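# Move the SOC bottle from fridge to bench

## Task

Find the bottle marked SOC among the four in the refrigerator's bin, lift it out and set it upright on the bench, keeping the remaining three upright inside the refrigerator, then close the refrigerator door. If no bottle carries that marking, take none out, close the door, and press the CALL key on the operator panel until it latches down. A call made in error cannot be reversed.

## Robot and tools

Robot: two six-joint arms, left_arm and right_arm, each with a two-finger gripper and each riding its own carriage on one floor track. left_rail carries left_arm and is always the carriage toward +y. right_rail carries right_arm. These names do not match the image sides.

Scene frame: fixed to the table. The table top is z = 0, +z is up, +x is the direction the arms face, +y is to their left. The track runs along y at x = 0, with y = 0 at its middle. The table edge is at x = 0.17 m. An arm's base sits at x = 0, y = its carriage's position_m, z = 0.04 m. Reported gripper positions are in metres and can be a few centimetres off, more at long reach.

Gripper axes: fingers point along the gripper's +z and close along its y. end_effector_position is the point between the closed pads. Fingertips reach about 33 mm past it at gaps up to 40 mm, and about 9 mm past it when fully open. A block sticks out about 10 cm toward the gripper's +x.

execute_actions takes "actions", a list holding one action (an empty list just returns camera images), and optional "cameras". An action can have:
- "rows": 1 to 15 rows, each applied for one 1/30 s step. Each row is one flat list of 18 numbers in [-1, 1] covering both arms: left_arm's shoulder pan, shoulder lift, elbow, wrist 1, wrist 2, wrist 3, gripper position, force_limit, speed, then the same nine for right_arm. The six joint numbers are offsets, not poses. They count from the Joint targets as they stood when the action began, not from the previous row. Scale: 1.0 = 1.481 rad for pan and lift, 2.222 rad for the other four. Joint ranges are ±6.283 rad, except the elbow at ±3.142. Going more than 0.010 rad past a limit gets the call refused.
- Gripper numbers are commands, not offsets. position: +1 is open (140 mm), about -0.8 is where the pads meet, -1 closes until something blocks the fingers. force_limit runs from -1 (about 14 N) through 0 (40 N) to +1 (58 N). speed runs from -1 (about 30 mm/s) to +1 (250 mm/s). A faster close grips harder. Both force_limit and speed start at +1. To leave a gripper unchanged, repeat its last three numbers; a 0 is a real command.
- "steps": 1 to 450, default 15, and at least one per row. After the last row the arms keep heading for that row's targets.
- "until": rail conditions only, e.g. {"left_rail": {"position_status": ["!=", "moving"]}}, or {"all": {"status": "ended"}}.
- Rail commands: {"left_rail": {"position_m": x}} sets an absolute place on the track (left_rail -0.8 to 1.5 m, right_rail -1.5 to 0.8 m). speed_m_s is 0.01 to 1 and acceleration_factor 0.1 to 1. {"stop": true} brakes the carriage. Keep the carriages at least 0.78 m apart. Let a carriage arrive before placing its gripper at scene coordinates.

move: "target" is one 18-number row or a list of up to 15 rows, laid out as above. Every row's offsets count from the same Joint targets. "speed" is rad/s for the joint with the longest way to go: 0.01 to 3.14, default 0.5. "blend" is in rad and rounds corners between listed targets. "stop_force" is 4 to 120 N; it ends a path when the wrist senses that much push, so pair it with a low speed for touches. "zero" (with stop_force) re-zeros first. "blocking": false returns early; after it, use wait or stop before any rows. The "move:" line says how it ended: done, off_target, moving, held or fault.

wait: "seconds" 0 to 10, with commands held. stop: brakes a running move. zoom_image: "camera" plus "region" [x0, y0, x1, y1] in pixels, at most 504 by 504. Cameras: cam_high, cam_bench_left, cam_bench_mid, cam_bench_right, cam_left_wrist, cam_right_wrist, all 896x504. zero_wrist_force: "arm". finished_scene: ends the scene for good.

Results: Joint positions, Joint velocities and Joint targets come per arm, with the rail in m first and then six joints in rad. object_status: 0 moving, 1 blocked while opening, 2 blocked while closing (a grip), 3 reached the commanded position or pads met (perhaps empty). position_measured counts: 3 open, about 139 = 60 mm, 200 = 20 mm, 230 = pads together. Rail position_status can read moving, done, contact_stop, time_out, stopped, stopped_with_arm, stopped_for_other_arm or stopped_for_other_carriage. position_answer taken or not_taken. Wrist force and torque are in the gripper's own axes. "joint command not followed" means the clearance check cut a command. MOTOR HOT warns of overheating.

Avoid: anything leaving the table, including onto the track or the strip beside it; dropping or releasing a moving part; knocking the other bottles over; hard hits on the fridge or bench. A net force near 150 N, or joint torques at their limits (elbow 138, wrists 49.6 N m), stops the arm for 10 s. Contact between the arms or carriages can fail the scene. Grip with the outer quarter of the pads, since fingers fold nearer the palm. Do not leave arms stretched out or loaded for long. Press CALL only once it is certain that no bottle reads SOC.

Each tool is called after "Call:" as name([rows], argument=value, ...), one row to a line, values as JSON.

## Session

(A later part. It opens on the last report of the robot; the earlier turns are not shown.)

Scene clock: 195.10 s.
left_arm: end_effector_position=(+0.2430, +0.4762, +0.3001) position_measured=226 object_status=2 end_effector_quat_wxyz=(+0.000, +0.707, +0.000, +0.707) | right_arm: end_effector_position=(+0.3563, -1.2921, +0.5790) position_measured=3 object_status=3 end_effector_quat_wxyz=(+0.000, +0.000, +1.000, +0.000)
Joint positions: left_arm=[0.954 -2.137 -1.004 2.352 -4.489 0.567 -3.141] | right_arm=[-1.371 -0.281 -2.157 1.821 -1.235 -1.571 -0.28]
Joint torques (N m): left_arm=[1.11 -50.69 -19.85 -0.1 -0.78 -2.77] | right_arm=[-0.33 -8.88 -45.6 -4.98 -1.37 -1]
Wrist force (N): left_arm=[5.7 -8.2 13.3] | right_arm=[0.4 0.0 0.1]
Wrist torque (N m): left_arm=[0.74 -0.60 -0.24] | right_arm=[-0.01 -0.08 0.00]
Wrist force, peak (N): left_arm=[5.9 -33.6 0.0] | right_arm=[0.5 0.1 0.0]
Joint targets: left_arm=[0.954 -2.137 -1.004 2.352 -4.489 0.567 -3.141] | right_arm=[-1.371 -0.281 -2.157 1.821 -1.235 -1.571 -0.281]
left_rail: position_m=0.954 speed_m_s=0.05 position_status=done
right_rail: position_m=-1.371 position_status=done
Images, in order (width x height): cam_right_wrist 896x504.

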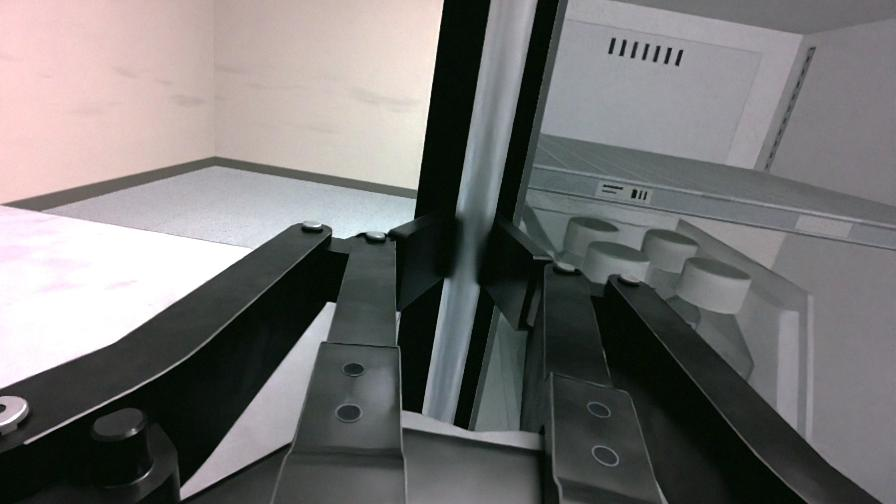

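Call:
move(target=[-0.0195, 0.0392, -0.0813, 0.0552, 0.0915, 0, -0.98, 0, -1, 0,0,0,0,0,0, 1,1,1], speed=0.08, stop_force=80, cameras=["cam_right_wrist"])

Scene clock: 208.63 s.
left_arm: end_effector_position=(+0.1699, +0.4583, +0.2998) position_measured=252 object_status=3 end_effector_quat_wxyz=(-0.062, +0.704, +0.062, +0.704) | right_arm: end_effector_position=(+0.3563, -1.2921, +0.5790) position_measured=3 object_status=3 end_effector_quat_wxyz=(+0.000, +0.000, +1.000, +0.000)
Joint positions: left_arm=[0.954 -2.166 -0.946 2.171 -4.366 0.77 -3.141] | right_arm=[-1.371 -0.281 -2.157 1.821 -1.235 -1.571 -0.28]
Joint torques (N m): left_arm=[-8.49 -54.03 -17.64 5.99 3.79 -2.74] | right_arm=[-0.86 -9.96 -44.46 -5.01 -1.53 -1.06]
Wrist force (N): left_arm=[1.1 5.0 2.4] | right_arm=[0.2 0.0 -0.1]
Wrist torque (N m): left_arm=[0.73 -0.34 -0.19] | right_arm=[0.00 -0.04 0.00]
Wrist force, peak (N): left_arm=[11.6 -17.2 8.0] | right_arm=[0.6 0.4 -0.1]
Joint targets: left_arm=[0.954 -2.166 -0.946 2.171 -4.366 0.770 -3.141] | right_arm=[-1.371 -0.281 -2.157 1.821 -1.235 -1.571 -0.281]
left_rail: position_m=0.954 speed_m_s=0.05 position_status=done
right_rail: position_m=-1.371 position_status=done
move: done
Images, in order (width x height): cam_right_wrist 896x504.

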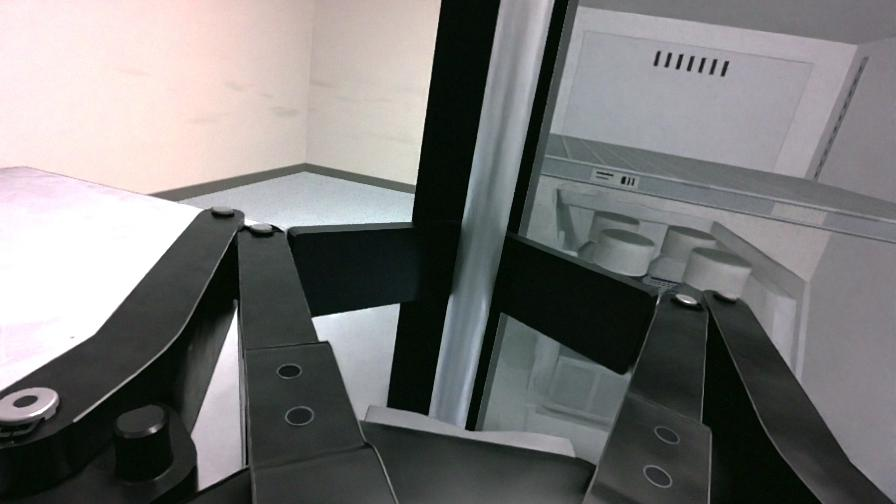

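Call:
move(target=[0.0042, 0.0514, -0.0912, 0.0569, 0.0757, 0, -0.98, 0, -1, 0,0,0,0,0,0, 1,1,1], speed=0.1, stop_force=60, cameras=["cam_right_wrist"])

Scene clock: 216.70 s.
left_arm: end_effector_position=(+0.1007, +0.4289, +0.2998) position_measured=252 object_status=3 end_effector_quat_wxyz=(-0.123, +0.696, +0.123, +0.696) | right_arm: end_effector_position=(+0.3563, -1.2921, +0.5790) position_measured=3 object_status=3 end_effector_quat_wxyz=(+0.000, +0.000, +1.000, +0.000)
Joint positions: left_arm=[0.954 -2.16 -0.87 1.968 -4.24 0.938 -3.141] | right_arm=[-1.371 -0.281 -2.157 1.821 -1.235 -1.571 -0.28]
Joint torques (N m): left_arm=[9.46 -66.68 -24.24 6.04 4.2 -2.71] | right_arm=[-1.69 -10.16 -44.8 -4.95 -1.36 -1.43]
Wrist force (N): left_arm=[1.1 4.8 2.6] | right_arm=[0.1 0.2 0.3]
Wrist torque (N m): left_arm=[0.69 -0.34 -0.18] | right_arm=[0.05 -0.02 -0.01]
Wrist force, peak (N): left_arm=[1.5 5.0 2.8] | right_arm=[0.3 0.3 0.5]
Joint targets: left_arm=[0.954 -2.160 -0.870 1.968 -4.240 0.938 -3.141] | right_arm=[-1.371 -0.281 -2.157 1.821 -1.235 -1.571 -0.281]
left_rail: position_m=0.954 speed_m_s=0.05 position_status=done
right_rail: position_m=-1.371 position_status=done
move: done
Images, in order (width x height): cam_right_wrist 896x504.

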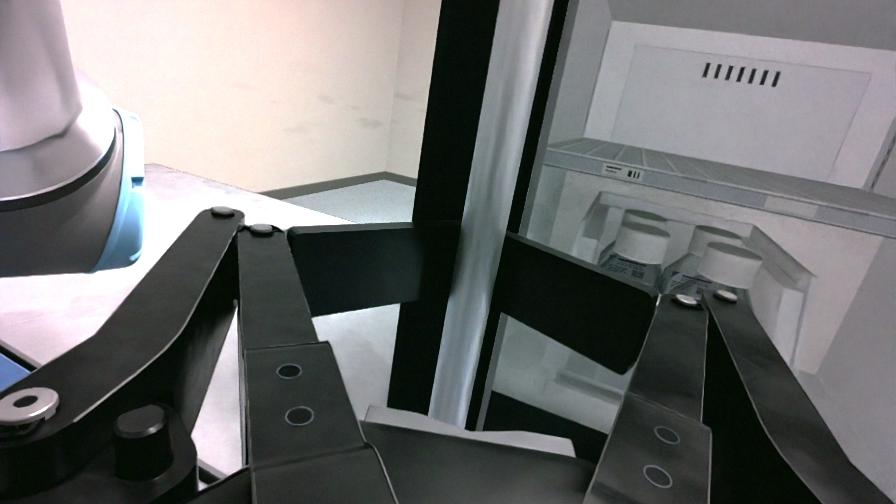

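Call:
move([
  [0.0192, 0.0621, -0.1000, 0.0586, 0.0658, 0, -0.98, 0, -1, 0,0,0,0,0,0, 1,1,1],
  [0.0637, 0.1723, -0.2667, 0.1519, 0.1539, 0, -0.98, 0, -1, 0,0,0,0,0,0, 1,1,1],
], speed=0.15, blend=0.03, stop_force=60, cameras=["cam_right_wrist", "cam_high"])

Scene clock: 224.20 s.
left_arm: end_effector_position=(-0.0402, +0.3073, +0.2997) position_measured=252 object_status=3 end_effector_quat_wxyz=(-0.271, +0.653, +0.271, +0.653) | right_arm: end_effector_position=(+0.3563, -1.2921, +0.5790) position_measured=3 object_status=3 end_effector_quat_wxyz=(+0.000, +0.000, +1.000, +0.000)
Joint positions: left_arm=[0.954 -2.066 -0.615 1.376 -3.902 1.28 -3.141] | right_arm=[-1.371 -0.281 -2.157 1.821 -1.235 -1.571 -0.28]
Joint torques (N m): left_arm=[10.99 -94.58 -36.67 6.74 2.86 -2.59] | right_arm=[1.63 -11.27 -44.05 -4.87 -1.76 -1.29]
Wrist force (N): left_arm=[1.6 1.8 1.9] | right_arm=[0.5 -0.1 -0.2]
Wrist torque (N m): left_arm=[0.69 -0.43 -0.19] | right_arm=[-0.01 -0.10 0.00]
Wrist force, peak (N): left_arm=[1.1 5.2 3.0] | right_arm=[0.5 0.1 -0.3]
Joint targets: left_arm=[0.954 -2.066 -0.615 1.376 -3.902 1.280 -3.141] | right_arm=[-1.371 -0.281 -2.157 1.821 -1.235 -1.571 -0.281]
left_rail: position_m=0.954 speed_m_s=0.05 position_status=done
right_rail: position_m=-1.371 position_status=done
move: done
Images, in order (width x height): cam_high 896x504, cam_right_wrist 896x504.

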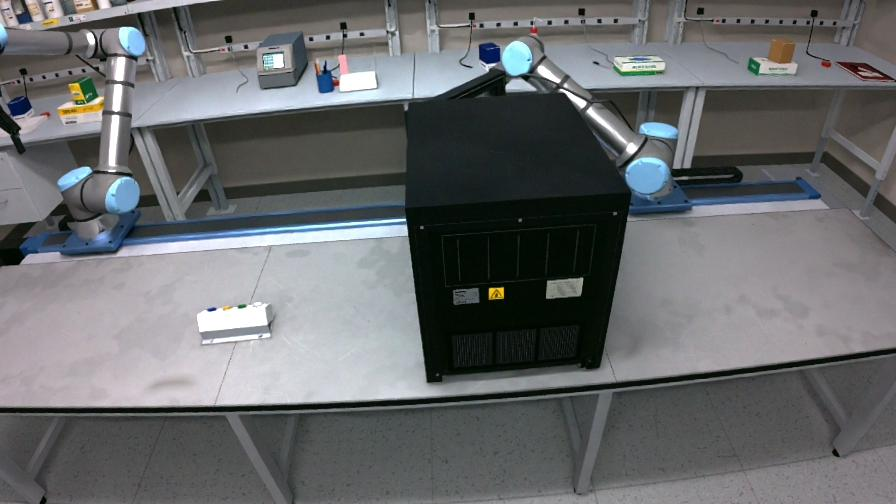

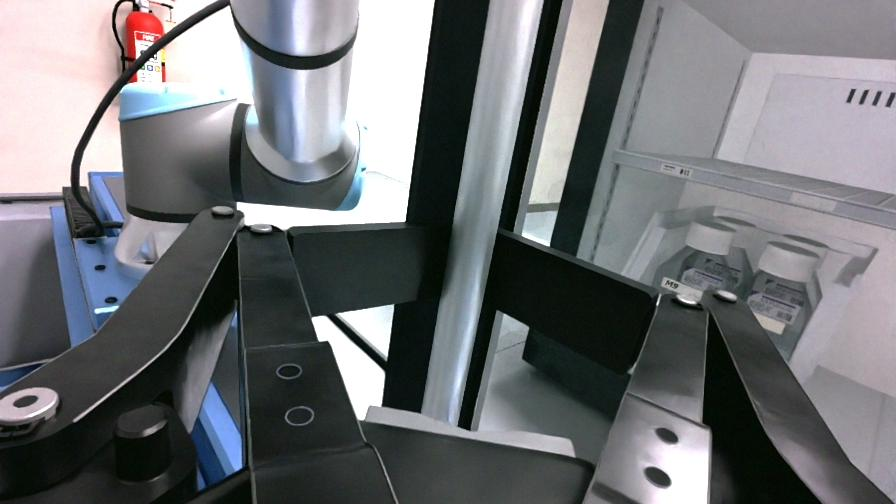

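Call:
execute_actions([
  {"rows": [[0,0,0,0,0,0,1,0,-0.8,0,0,0,0,0,0,1,1,1]], "steps": 120},
], cameras=["cam_right_wrist"])

Scene clock: 235.03 s.
left_arm: end_effector_position=(-0.0402, +0.3073, +0.2997) position_measured=3 object_status=3 end_effector_quat_wxyz=(-0.271, +0.653, +0.271, +0.653) | right_arm: end_effector_position=(+0.3563, -1.2921, +0.5790) position_measured=3 object_status=3 end_effector_quat_wxyz=(+0.000, +0.000, +1.000, +0.000)
Joint positions: left_arm=[0.954 -2.066 -0.615 1.376 -3.902 1.28 -3.141] | right_arm=[-1.371 -0.281 -2.157 1.821 -1.235 -1.571 -0.28]
Joint torques (N m): left_arm=[-2.3 -107.98 -24.44 -0.23 2.39 -2.41] | right_arm=[-0.53 -11.23 -43.74 -5.02 -1.47 -1.17]
Wrist force (N): left_arm=[2.7 2.4 1.7] | right_arm=[0.2 0.3 -0.1]
Wrist torque (N m): left_arm=[0.79 -0.60 -0.19] | right_arm=[0.07 -0.04 0.00]
Wrist force, peak (N): left_arm=[2.5 -10.2 7.5] | right_arm=[0.7 0.1 -0.2]
Joint targets: left_arm=[0.954 -2.066 -0.615 1.376 -3.902 1.280 -3.141] | right_arm=[-1.371 -0.281 -2.157 1.821 -1.235 -1.571 -0.281]
left_rail: position_m=0.954 speed_m_s=0.05 position_status=done
right_rail: position_m=-1.371 position_status=done
Images, in order (width x height): cam_right_wrist 896x504.

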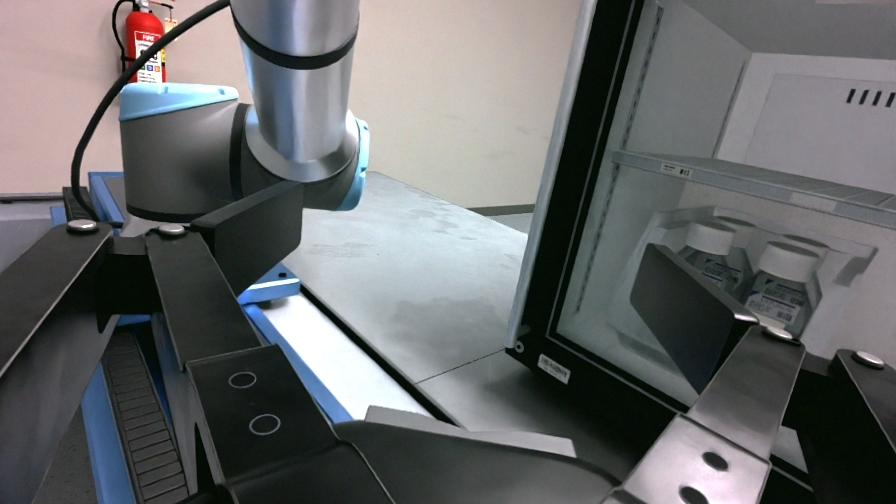

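Call:
wait(seconds=1.5, cameras=["cam_right_wrist"])

Scene clock: 237.37 s.
left_arm: end_effector_position=(-0.0402, +0.3073, +0.2997) position_measured=3 object_status=3 end_effector_quat_wxyz=(-0.271, +0.653, +0.271, +0.653) | right_arm: end_effector_position=(+0.3563, -1.2921, +0.5790) position_measured=3 object_status=3 end_effector_quat_wxyz=(+0.000, +0.000, +1.000, +0.000)
Joint positions: left_arm=[0.954 -2.066 -0.615 1.376 -3.902 1.28 -3.141] | right_arm=[-1.371 -0.281 -2.157 1.821 -1.235 -1.571 -0.28]
Joint torques (N m): left_arm=[-2.61 -113.5 -23.73 -0.09 2.21 -2.24] | right_arm=[-1.61 -12.72 -44.13 -5.09 -1.87 -1.47]
Wrist force (N): left_arm=[2.6 2.5 1.5] | right_arm=[0.1 0.2 -0.1]
Wrist torque (N m): left_arm=[0.82 -0.57 -0.19] | right_arm=[0.03 -0.03 -0.01]
Wrist force, peak (N): left_arm=[3.0 2.3 2.1] | right_arm=[0.6 0.1 -0.3]
Joint targets: left_arm=[0.954 -2.066 -0.615 1.376 -3.902 1.280 -3.141] | right_arm=[-1.371 -0.281 -2.157 1.821 -1.235 -1.571 -0.281]
Tool commands: left_gripper/position=+1.0 left_gripper/force_limit=+0.0 left_gripper/speed=-0.8 right_gripper/position=+1.0 right_gripper/force_limit=+1.0 right_gripper/speed=+1.0
left_rail: position_m=0.954 speed_m_s=0.05 position_status=done
right_rail: position_m=-1.371 position_status=done
wait: 1.50 s; at rest from the start
Images, in order (width x height): cam_right_wrist 896x504.

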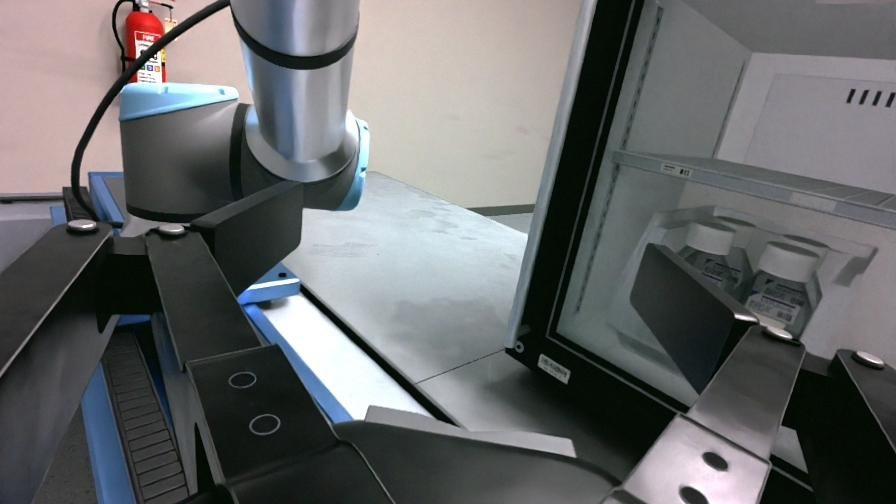

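Call:
execute_actions([
  {"left_rail": {"position_m": 1.5, "speed_m_s": 0.4, "acceleration_factor": 0.5}, "steps": 150, "until": {"left_rail": {"position_status": ["!=", "moving"]}}},
])

Call:
move(target=[0.0446, -0.5915, 0.4608, -0.0671, -0.8308, 0, 1, 0, -0.8, 0,0,0,0,0,0, 1,1,1], speed=0.7, cameras=["cam_right_wrist"])

Scene clock: 268.30 s.
left_arm: end_effector_position=(-0.0402, +0.8533, +0.2997) position_measured=3 object_status=3 end_effector_quat_wxyz=(-0.271, +0.653, +0.271, +0.653) | right_arm: end_effector_position=(+0.3563, -1.2921, +0.5790) position_measured=3 object_status=3 end_effector_quat_wxyz=(+0.000, +0.000, +1.000, +0.000)
Joint positions: left_arm=[1.5 -2.066 -0.615 1.376 -3.902 1.28 -3.141] | right_arm=[-1.371 -0.281 -2.157 1.821 -1.235 -1.571 -0.28]
Joint torques (N m): left_arm=[-2.63 -133.7 -26.8 0.63 1.91 -2.44] | right_arm=[0.47 -11.95 -43.63 -4.87 -2.19 -1.57]
Wrist force (N): left_arm=[2.7 2.3 1.5] | right_arm=[0.2 0.4 0.1]
Wrist torque (N m): left_arm=[0.78 -0.58 -0.19] | right_arm=[0.08 -0.06 0.00]
Wrist force, peak (N): left_arm=[2.9 3.4 1.0] | right_arm=[0.6 0.4 0.0]
Joint targets: left_arm=[1.500 -2.066 -0.615 1.376 -3.902 1.280 -3.141] | right_arm=[-1.371 -0.281 -2.157 1.821 -1.235 -1.571 -0.281]
Tool commands: left_gripper/position=+1.0 left_gripper/force_limit=+0.0 left_gripper/speed=-0.8 right_gripper/position=+1.0 right_gripper/force_limit=+1.0 right_gripper/speed=+1.0
left_rail: position_m=1.500 speed_m_s=0.40 position_status=done
right_rail: position_m=-1.371 position_status=done

Scene clock: 271.77 s.
left_arm: end_effector_position=(+0.1776, +0.7780, +0.5007) position_measured=3 object_status=3 end_effector_quat_wxyz=(+0.338, +0.621, -0.337, +0.622) end_effector_velocity=(-0.002, +0.001, +0.002) end_effector_angular_velocity=(-0.002, +0.001, -0.006) | right_arm: end_effector_position=(+0.3563, -1.2921, +0.5790) position_measured=3 object_status=3 end_effector_quat_wxyz=(+0.000, +0.000, +1.000, +0.000)
Joint positions: left_arm=[1.5 -2 -1.491 2.399 -4.052 -0.565 -3.141] | right_arm=[-1.371 -0.281 -2.157 1.821 -1.235 -1.571 -0.28]
Joint velocities: left_arm=[0 -0.002 -0.005 0.002 0 -0.004 0.001] | right_arm=[within noise]
Joint torques (N m): left_arm=[13.82 -58.63 -20.88 -5.19 -3.62 -2.46] | right_arm=[0.58 -11.84 -43.92 -5.01 -1.91 -1.41]
Wrist force (N): left_arm=[2.5 2.0 1.7] | right_arm=[0.2 0.1 0.1]
Wrist torque (N m): left_arm=[0.70 -0.52 -0.19] | right_arm=[0.02 -0.04 -0.01]
Wrist force, peak (N): left_arm=[3.1 2.5 1.6] | right_arm=[0.6 0.3 -0.3]
Joint targets: left_arm=[1.500 -2.000 -1.491 2.400 -4.052 -0.566 -3.141] | right_arm=[-1.371 -0.281 -2.157 1.821 -1.235 -1.571 -0.281]
left_rail: position_m=1.500 speed_m_s=0.40 position_status=done
right_rail: position_m=-1.371 position_status=done
move: done
Images, in order (width x height): cam_right_wrist 896x504.

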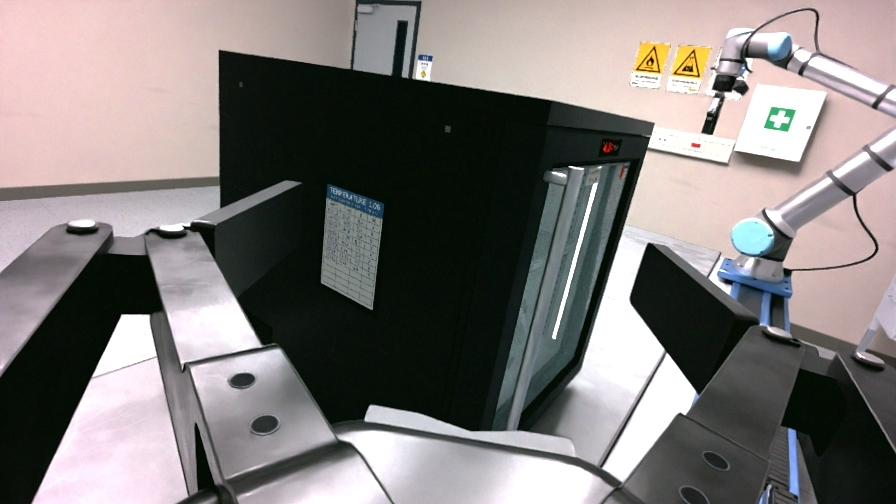

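Call:
move(target=[0,0,0,0,0,0,1,0,-0.8, 1.0,0.12,0,0,-0.3,0.1265, 1,1,1], speed=0.7, cameras=[])

Call:
move(target=[0,0,0,0,0,0,1,0,-0.8, 0.2789,0.9925,-0.5512,0.5167,-0.3878,0, 1,1,1], speed=0.7, cameras=["cam_left_wrist", "cam_right_wrist"])

Scene clock: 289.60 s.
left_arm: end_effector_position=(+0.1776, +0.7781, +0.5007) position_measured=3 object_status=3 end_effector_quat_wxyz=(+0.338, +0.621, -0.337, +0.622) | right_arm: end_effector_position=(+0.1758, -1.0186, +0.5884) position_measured=3 object_status=3 end_effector_quat_wxyz=(+0.115, -0.555, +0.761, -0.316)
Joint positions: left_arm=[1.5 -2 -1.491 2.4 -4.052 -0.566 -3.141] | right_arm=[-1.371 1.2 -1.979 1.821 -1.235 -2.237 0]
Joint torques (N m): left_arm=[8.41 -60.98 -20.73 -4.85 -2.58 -2.5] | right_arm=[16.95 1.19 -44.79 -4.44 -5.29 2.67]
Wrist force (N): left_arm=[2.5 2.1 1.4] | right_arm=[0.5 1.1 -1.1]
Wrist torque (N m): left_arm=[0.73 -0.54 -0.19] | right_arm=[0.33 -0.05 -0.21]
Wrist force, peak (N): left_arm=[2.9 2.7 1.8] | right_arm=[0.3 3.0 -2.4]
Joint targets: left_arm=[1.500 -2.000 -1.491 2.400 -4.052 -0.566 -3.141] | right_arm=[-1.371 1.201 -1.979 1.821 -1.235 -2.237 0.001]
left_rail: position_m=1.500 speed_m_s=0.40 position_status=done
right_rail: position_m=-1.371 position_status=done
move: done
No camera images: "cameras" was empty.

Scene clock: 291.53 s.
left_arm: end_effector_position=(+0.1776, +0.7781, +0.5007) position_measured=3 object_status=3 end_effector_quat_wxyz=(+0.338, +0.621, -0.337, +0.622) | right_arm: end_effector_position=(+0.2451, -0.7182, +0.6389) position_measured=3 object_status=3 end_effector_quat_wxyz=(-0.036, +0.660, -0.485, +0.572)
Joint positions: left_arm=[1.5 -2 -1.491 2.4 -4.052 -0.566 -3.141] | right_arm=[-1.371 1.388 -1.318 1.27 -0.718 -2.626 0.001]
Joint torques (N m): left_arm=[14.18 -61.28 -22.35 -4.74 -2.41 -1.98] | right_arm=[-17.77 -91.17 -40.44 -5.53 0.99 2.69]
Wrist force (N): left_arm=[2.8 2.0 1.7] | right_arm=[-0.3 1.8 -1.2]
Wrist torque (N m): left_arm=[0.71 -0.59 -0.19] | right_arm=[0.48 0.16 -0.23]
Wrist force, peak (N): left_arm=[2.4 2.7 1.8] | right_arm=[-13.6 -0.9 -8.0]
Joint targets: left_arm=[1.500 -2.000 -1.491 2.400 -4.052 -0.566 -3.141] | right_arm=[-1.371 1.388 -1.319 1.270 -0.718 -2.626 0.001]
left_rail: position_m=1.500 speed_m_s=0.40 position_status=done
right_rail: position_m=-1.371 position_status=done
move: held (right_arm; a check stopped the path); limits=held; right_arm: the shoulder lift is farthest, 0.809 rad from its target
joint command not followed: on one or more control steps a check withheld the commanded joint targets of the right arm, and it was not sent them on those steps.
cause: the commanded joint targets, or the way to them, would bring two parts of the arm too close to each other (its gripper and another part of the arm, with joints 5 (wrist 1) to 7 (wrist 3) between them, 9 mm apart when it was first held).
Images, in order (width x height): cam_left_wrist 896x504, cam_right_wrist 896x504.

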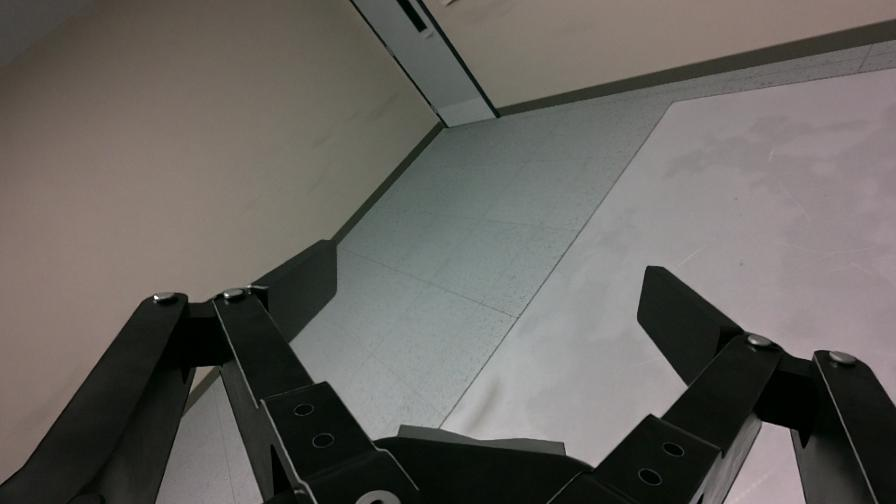

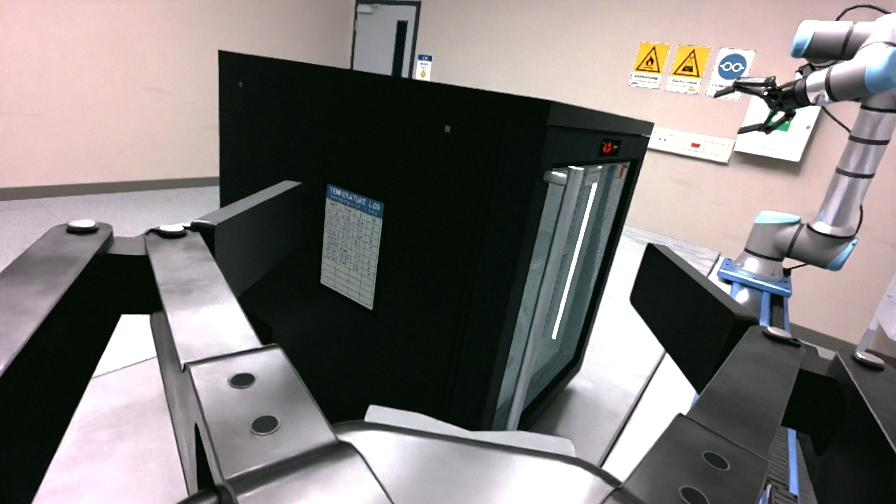

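Call:
move(target=[0,0,0,0,0,0,1,0,-0.8, 0,0,0,0,0.09,-0.99, 1,1,1], speed=0.9, cameras=[])

Scene clock: 298.53 s.
left_arm: end_effector_position=(+0.1776, +0.7781, +0.5007) position_measured=3 object_status=3 end_effector_quat_wxyz=(+0.338, +0.621, -0.337, +0.622) | right_arm: end_effector_position=(+0.1992, -0.7506, +0.6004) position_measured=3 object_status=3 end_effector_quat_wxyz=(+0.478, +0.781, +0.343, +0.210)
Joint positions: left_arm=[1.5 -2 -1.491 2.4 -4.052 -0.566 -3.141] | right_arm=[-1.371 1.388 -1.319 1.27 -0.718 -2.426 -2.199]
Joint torques (N m): left_arm=[11.42 -61.63 -20.57 -4.55 -2.89 -1.98] | right_arm=[-17.17 -89.01 -40.93 -4.26 1.04 -3.98]
Wrist force (N): left_arm=[2.8 1.9 1.5] | right_arm=[-0.6 -0.4 -1.7]
Wrist torque (N m): left_arm=[0.68 -0.60 -0.19] | right_arm=[-0.17 -0.03 0.04]
Wrist force, peak (N): left_arm=[2.9 2.5 1.7] | right_arm=[-0.1 2.4 -1.6]
Joint targets: left_arm=[1.500 -2.000 -1.491 2.400 -4.052 -0.566 -3.141] | right_arm=[-1.371 1.388 -1.319 1.270 -0.718 -2.426 -2.199]
left_rail: position_m=1.500 speed_m_s=0.40 position_status=done
right_rail: position_m=-1.371 position_status=done
move: done
No camera images: "cameras" was empty.

Call:
move(target=[0,0,0,0,0,0,1,0,-0.8, 0.1519,0.5467,-0.3032,0.2840,-0.3031,-0.4242, 1,1,1], speed=0.7, cameras=["cam_left_wrist", "cam_right_wrist"])

Scene clock: 304.27 s.
left_arm: end_effector_position=(+0.1776, +0.7781, +0.5007) position_measured=3 object_status=3 end_effector_quat_wxyz=(+0.338, +0.621, -0.337, +0.622) | right_arm: end_effector_position=(+0.1206, -0.2749, +0.3497) position_measured=3 object_status=3 end_effector_quat_wxyz=(+0.707, +0.001, +0.707, +0.000)
Joint positions: left_arm=[1.5 -2 -1.491 2.4 -4.052 -0.566 -3.141] | right_arm=[-1.371 1.612 -0.509 0.597 -0.088 -3.099 -3.141]
Joint torques (N m): left_arm=[12.52 -63.55 -21.12 -4.62 -2.9 -2.06] | right_arm=[19.96 -117.61 -53.48 3.13 -3.39 -3.63]
Wrist force (N): left_arm=[2.7 2.3 1.4] | right_arm=[0.2 -0.5 -1.4]
Wrist torque (N m): left_arm=[0.78 -0.57 -0.20] | right_arm=[-0.12 -0.19 0.22]
Wrist force, peak (N): left_arm=[2.9 2.5 1.7] | right_arm=[3.2 0.8 -2.8]
Joint targets: left_arm=[1.500 -2.000 -1.491 2.400 -4.052 -0.566 -3.141] | right_arm=[-1.371 1.613 -0.509 0.596 -0.087 -3.099 -3.142]
left_rail: position_m=1.500 speed_m_s=0.40 position_status=done
right_rail: position_m=-1.371 position_status=done
move: done
Images, in order (width x height): cam_left_wrist 896x504, cam_right_wrist 896x504.

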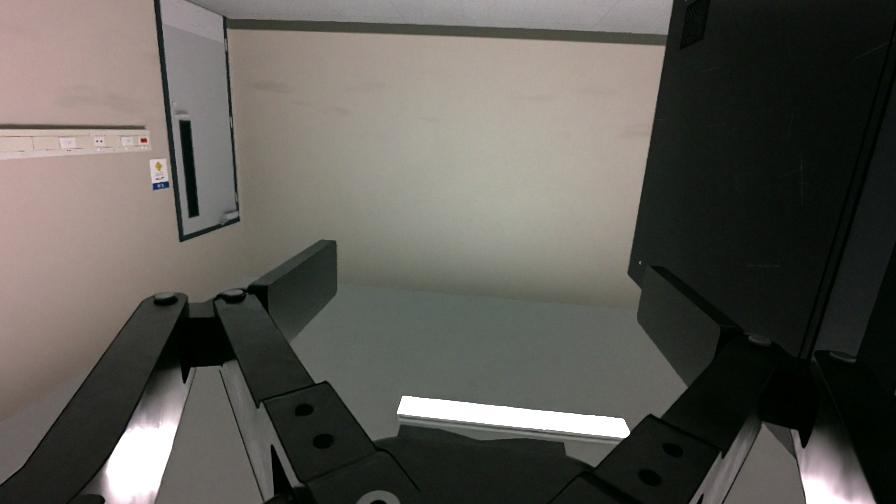

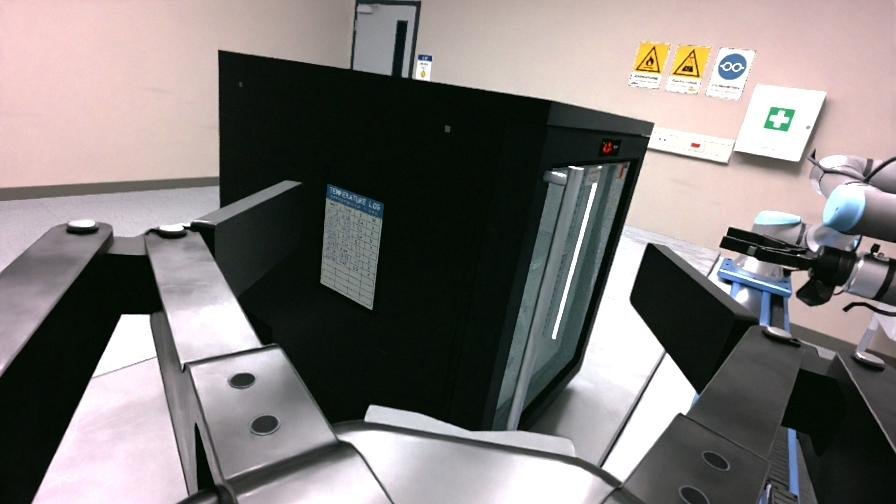

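Call:
execute_actions([
  {"right_rail": {"position_m": -0.62, "speed_m_s": 0.25, "acceleration_factor": 0.4}, "steps": 200, "until": {"right_rail": {"position_status": ["!=", "moving"]}}},
], cameras=["cam_left_wrist", "cam_right_wrist"])

Scene clock: 309.77 s.
left_arm: end_effector_position=(+0.1776, +0.7781, +0.5007) position_measured=3 object_status=3 end_effector_quat_wxyz=(+0.338, +0.621, -0.337, +0.622) | right_arm: end_effector_position=(+0.1205, +0.4760, +0.3494) position_measured=3 object_status=3 end_effector_quat_wxyz=(+0.707, +0.000, +0.707, +0.000)
Joint positions: left_arm=[1.5 -2 -1.491 2.4 -4.052 -0.566 -3.141] | right_arm=[-0.62 1.613 -0.509 0.596 -0.087 -3.099 -3.142]
Joint torques (N m): left_arm=[14.37 -59.6 -22.31 -4.39 -2.94 -1.98] | right_arm=[-11.88 -120.91 -45.81 -1.85 0.48 -3.52]
Wrist force (N): left_arm=[2.6 2.1 1.4] | right_arm=[0.3 -0.3 -1.7]
Wrist torque (N m): left_arm=[0.74 -0.56 -0.19] | right_arm=[-0.08 -0.19 0.22]
Wrist force, peak (N): left_arm=[3.0 2.5 1.7] | right_arm=[0.4 -1.4 -1.6]
Joint targets: left_arm=[1.500 -2.000 -1.491 2.400 -4.052 -0.566 -3.141] | right_arm=[-0.620 1.613 -0.509 0.596 -0.087 -3.099 -3.142]
Tool commands: left_gripper/position=+1.0 left_gripper/force_limit=+0.0 left_gripper/speed=-0.8 right_gripper/position=+1.0 right_gripper/force_limit=+1.0 right_gripper/speed=+1.0
left_rail: position_m=1.500 speed_m_s=0.40 position_status=done
right_rail: position_m=-0.620 speed_m_s=0.25 position_status=done
Images, in order (width x height): cam_left_wrist 896x504, cam_right_wrist 896x504.

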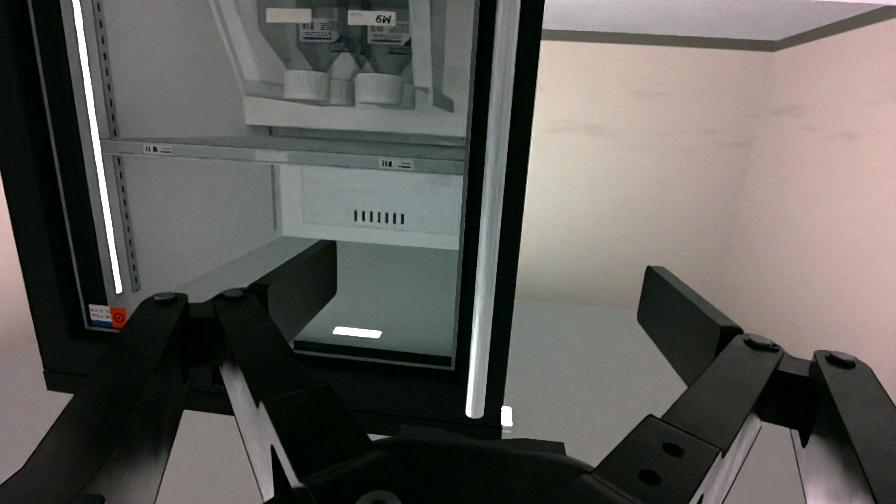

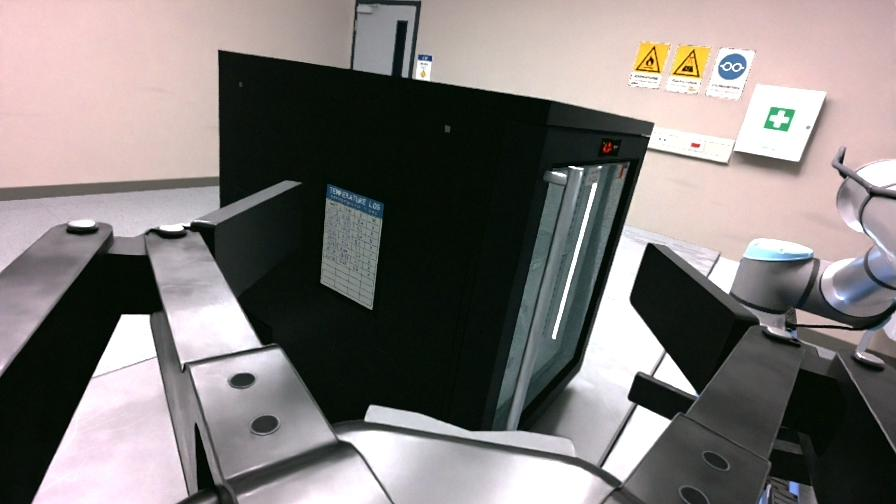

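Call:
move(target=[0,0,0,0,0,0,1,0,-0.8, -0.0430,-0.0221,0.0284,-0.0137,-0.0287,0, 1,0,-0.8], speed=0.08, stop_force=20, cameras=["cam_left_wrist", "cam_right_wrist"])

Scene clock: 317.07 s.
left_arm: end_effector_position=(+0.1776, +0.7781, +0.5007) position_measured=3 object_status=3 end_effector_quat_wxyz=(+0.338, +0.621, -0.337, +0.622) | right_arm: end_effector_position=(+0.1904, +0.4760, +0.3495) position_measured=3 object_status=3 end_effector_quat_wxyz=(+0.707, +0.000, +0.707, +0.000)
Joint positions: left_arm=[1.5 -2 -1.491 2.4 -4.052 -0.566 -3.141] | right_arm=[-0.62 1.549 -0.542 0.659 -0.118 -3.163 -3.142]
Joint torques (N m): left_arm=[14.02 -58.41 -21.22 -4 -2.96 -2.13] | right_arm=[-18.36 -145.84 -39.15 -3.01 -3.03 -3.08]
Wrist force (N): left_arm=[2.5 2.2 1.5] | right_arm=[0.3 -0.6 -1.6]
Wrist torque (N m): left_arm=[0.75 -0.53 -0.19] | right_arm=[-0.16 -0.22 0.20]
Wrist force, peak (N): left_arm=[3.2 2.1 1.9] | right_arm=[0.4 -0.6 -3.2]
Joint targets: left_arm=[1.500 -2.000 -1.491 2.400 -4.052 -0.566 -3.141] | right_arm=[-0.620 1.549 -0.542 0.659 -0.118 -3.163 -3.142]
left_rail: position_m=1.500 speed_m_s=0.40 position_status=done
right_rail: position_m=-0.620 speed_m_s=0.25 position_status=done
move: done
Images, in order (width x height): cam_left_wrist 896x504, cam_right_wrist 896x504.

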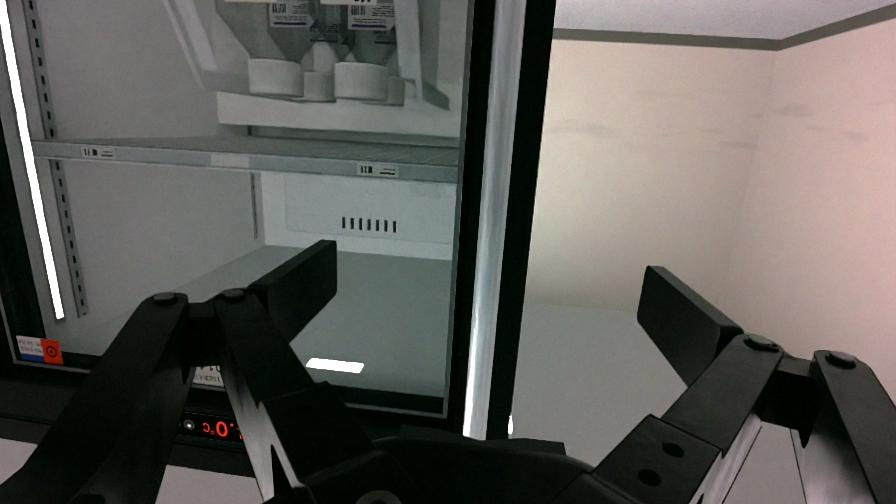

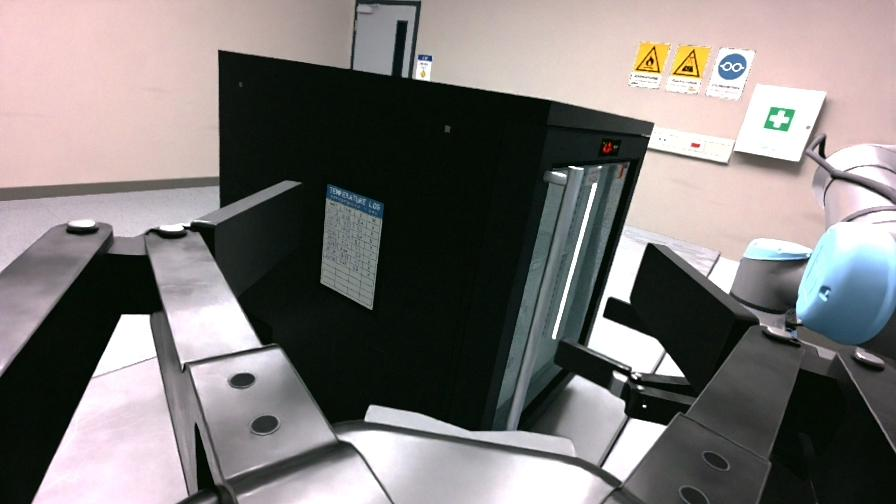

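Call:
zoom_image(camera="cam_left_wrist", region=[420, 120, 560, 280])

Call:
zoom_image(camera="cam_right_wrist", region=[480, 300, 700, 440])

Scaled by 3.150 from the camera's 896x504 image, which has a finer 1280x720 frame.

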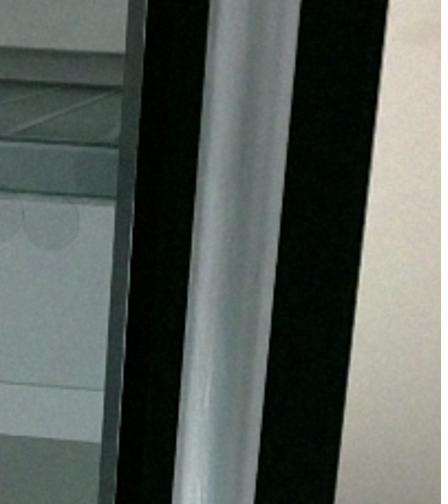

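Scaled by 2.291 from the camera's 896x504 image, which has a finer 1280x720 frame.

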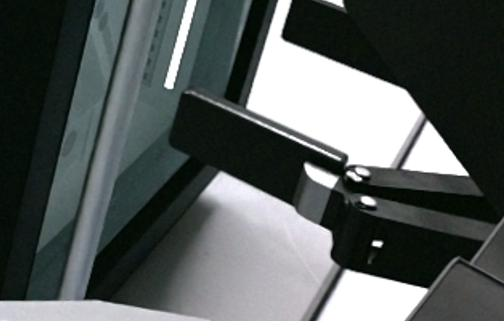

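Call:
move(target=[0,0,0,0,0,0,1,0,-0.8, -0.0328,-0.0105,0.0135,-0.0065,-0.0219,0, 1,0,-0.8], speed=0.08, stop_force=20, cameras=["cam_left_wrist", "cam_right_wrist"])

Call:
zoom_image(camera="cam_left_wrist", region=[420, 120, 560, 280])

Call:
zoom_image(camera="cam_right_wrist", region=[480, 300, 700, 440])

Scene clock: 323.87 s.
left_arm: end_effector_position=(+0.1776, +0.7781, +0.5007) position_measured=3 object_status=3 end_effector_quat_wxyz=(+0.338, +0.621, -0.337, +0.622) | right_arm: end_effector_position=(+0.2434, +0.4760, +0.3494) position_measured=3 object_status=3 end_effector_quat_wxyz=(+0.707, +0.000, +0.707, +0.000)
Joint positions: left_arm=[1.5 -2 -1.491 2.4 -4.052 -0.566 -3.141] | right_arm=[-0.62 1.5 -0.557 0.689 -0.132 -3.212 -3.142]
Joint torques (N m): left_arm=[10.38 -61.49 -21.89 -3.76 -3.14 -1.85] | right_arm=[-18.29 -145.1 -38.63 -3.13 -3.19 -2.75]
Wrist force (N): left_arm=[2.7 2.3 1.8] | right_arm=[0.1 -0.1 -1.6]
Wrist torque (N m): left_arm=[0.77 -0.57 -0.19] | right_arm=[-0.09 -0.25 0.20]
Wrist force, peak (N): left_arm=[3.2 2.2 1.5] | right_arm=[0.1 -0.4 -2.7]
Joint targets: left_arm=[1.500 -2.000 -1.491 2.400 -4.052 -0.566 -3.141] | right_arm=[-0.620 1.500 -0.557 0.689 -0.132 -3.212 -3.142]
left_rail: position_m=1.500 speed_m_s=0.40 position_status=done
right_rail: position_m=-0.620 speed_m_s=0.25 position_status=done
move: done
Images, in order (width x height): cam_left_wrist 896x504, cam_right_wrist 896x504.

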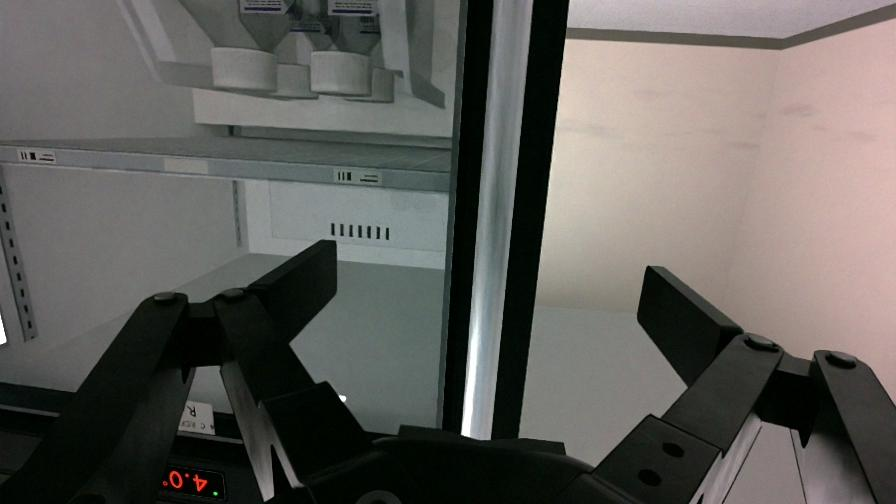

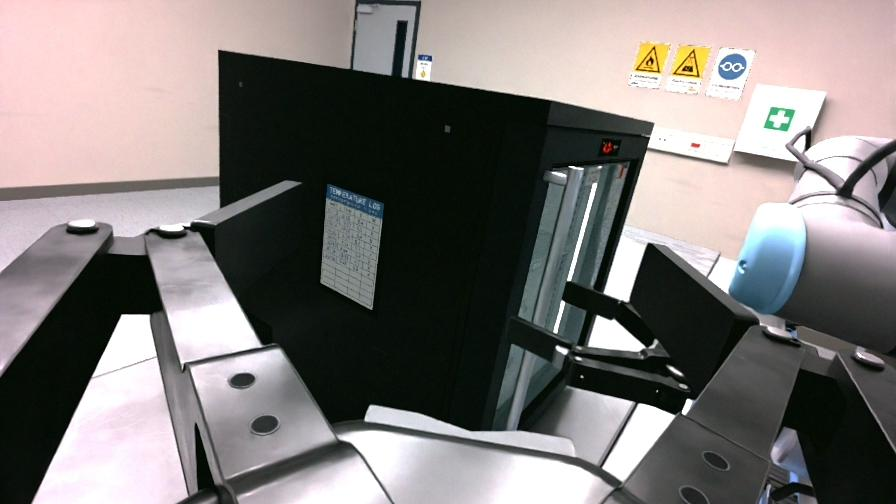

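Scaled by 3.150 from the camera's 896x504 image, which has a finer 1280x720 frame.

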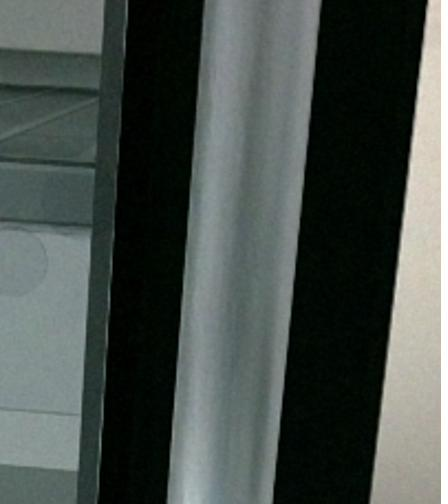

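Scaled by 2.291 from the camera's 896x504 image, which has a finer 1280x720 frame.

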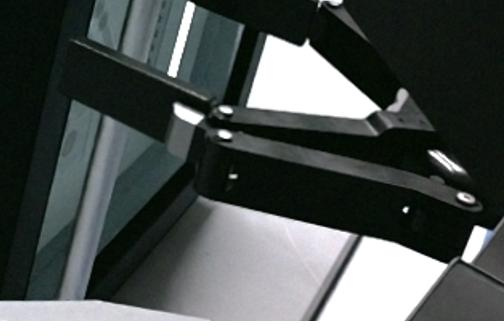

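Call:
move(target=[0,0,0,0,0,0,1,0,-0.8, -0.0118,-0.0026,0.0034,-0.0016,-0.0079,0, 1,0,-0.8], speed=0.05, stop_force=15)

Call:
execute_actions([
  {"rows": [[0,0,0,0,0,0,1,0,-0.8,0,0,0,0,0,0,-1,0,-1]], "steps": 180},
], cameras=["cam_left_wrist", "cam_right_wrist"])

Scene clock: 329.97 s.
left_arm: end_effector_position=(+0.1776, +0.7781, +0.5007) position_measured=3 object_status=3 end_effector_quat_wxyz=(+0.338, +0.621, -0.337, +0.622) | right_arm: end_effector_position=(+0.2625, +0.4760, +0.3493) position_measured=3 object_status=3 end_effector_quat_wxyz=(+0.707, +0.000, +0.707, +0.000)
Joint positions: left_arm=[1.5 -2 -1.491 2.4 -4.052 -0.566 -3.141] | right_arm=[-0.62 1.483 -0.561 0.697 -0.136 -3.229 -3.142]
Joint torques (N m): left_arm=[13.35 -61.76 -21.32 -3.93 -2.44 -1.91] | right_arm=[-16.49 -145.57 -38.64 -3.23 -3.19 -2.27]
Wrist force (N): left_arm=[3.0 2.4 1.7] | right_arm=[0.4 -0.3 -1.6]
Wrist torque (N m): left_arm=[0.80 -0.65 -0.19] | right_arm=[-0.11 -0.33 0.20]
Wrist force, peak (N): left_arm=[3.0 2.4 1.7] | right_arm=[0.2 -0.6 -2.1]
Joint targets: left_arm=[1.500 -2.000 -1.491 2.400 -4.052 -0.566 -3.141] | right_arm=[-0.620 1.483 -0.561 0.697 -0.136 -3.229 -3.142]
left_rail: position_m=1.500 speed_m_s=0.40 position_status=done
right_rail: position_m=-0.620 speed_m_s=0.25 position_status=done
move: done

Scene clock: 336.17 s.
left_arm: end_effector_position=(+0.1776, +0.7781, +0.5007) position_measured=3 object_status=3 end_effector_quat_wxyz=(+0.338, +0.621, -0.337, +0.622) | right_arm: end_effector_position=(+0.2625, +0.4760, +0.3493) position_measured=157 object_status=2 end_effector_quat_wxyz=(+0.707, +0.000, +0.707, +0.000)
Joint positions: left_arm=[1.5 -2 -1.491 2.4 -4.052 -0.566 -3.141] | right_arm=[-0.62 1.483 -0.561 0.697 -0.136 -3.229 -3.142]
Joint torques (N m): left_arm=[12.77 -64.15 -22.67 -3.8 -2.77 -2.32] | right_arm=[-66.67 -124.02 -34.05 10.81 26.57 -1.84]
Wrist force (N): left_arm=[2.6 2.2 1.6] | right_arm=[1.5 67.2 -28.1]
Wrist torque (N m): left_arm=[0.75 -0.56 -0.19] | right_arm=[-1.68 -0.17 0.07]
Wrist force, peak (N): left_arm=[3.0 2.4 1.5] | right_arm=[1.5 67.2 -28.1]
Joint targets: left_arm=[1.500 -2.000 -1.491 2.400 -4.052 -0.566 -3.141] | right_arm=[-0.620 1.483 -0.561 0.697 -0.136 -3.229 -3.142]
left_rail: position_m=1.500 speed_m_s=0.40 position_status=done
right_rail: position_m=-0.620 speed_m_s=0.25 position_status=done
Images, in order (width x height): cam_left_wrist 896x504, cam_right_wrist 896x504.

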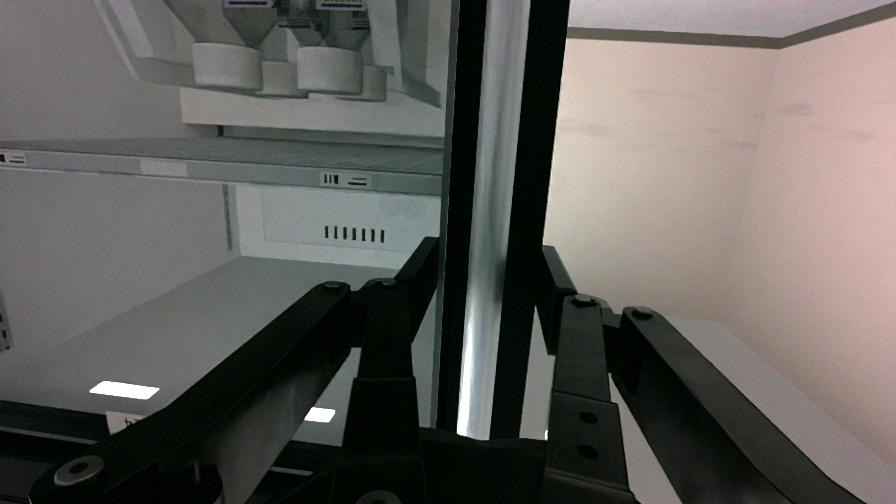

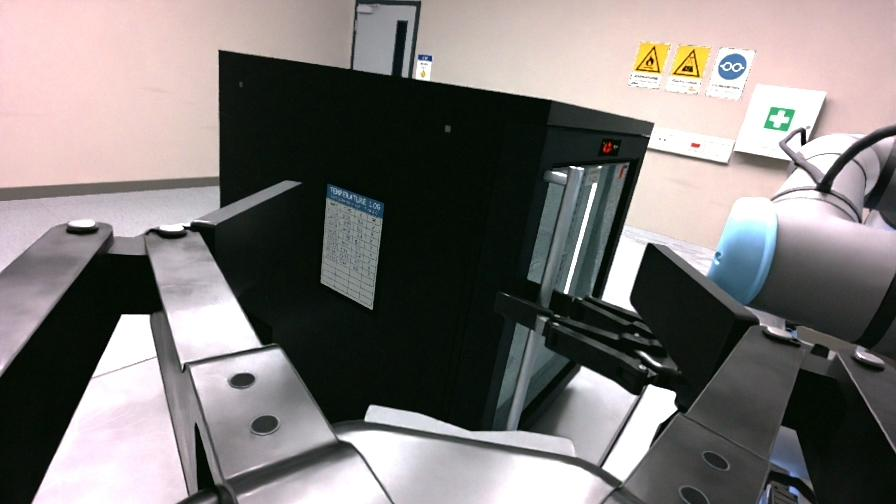

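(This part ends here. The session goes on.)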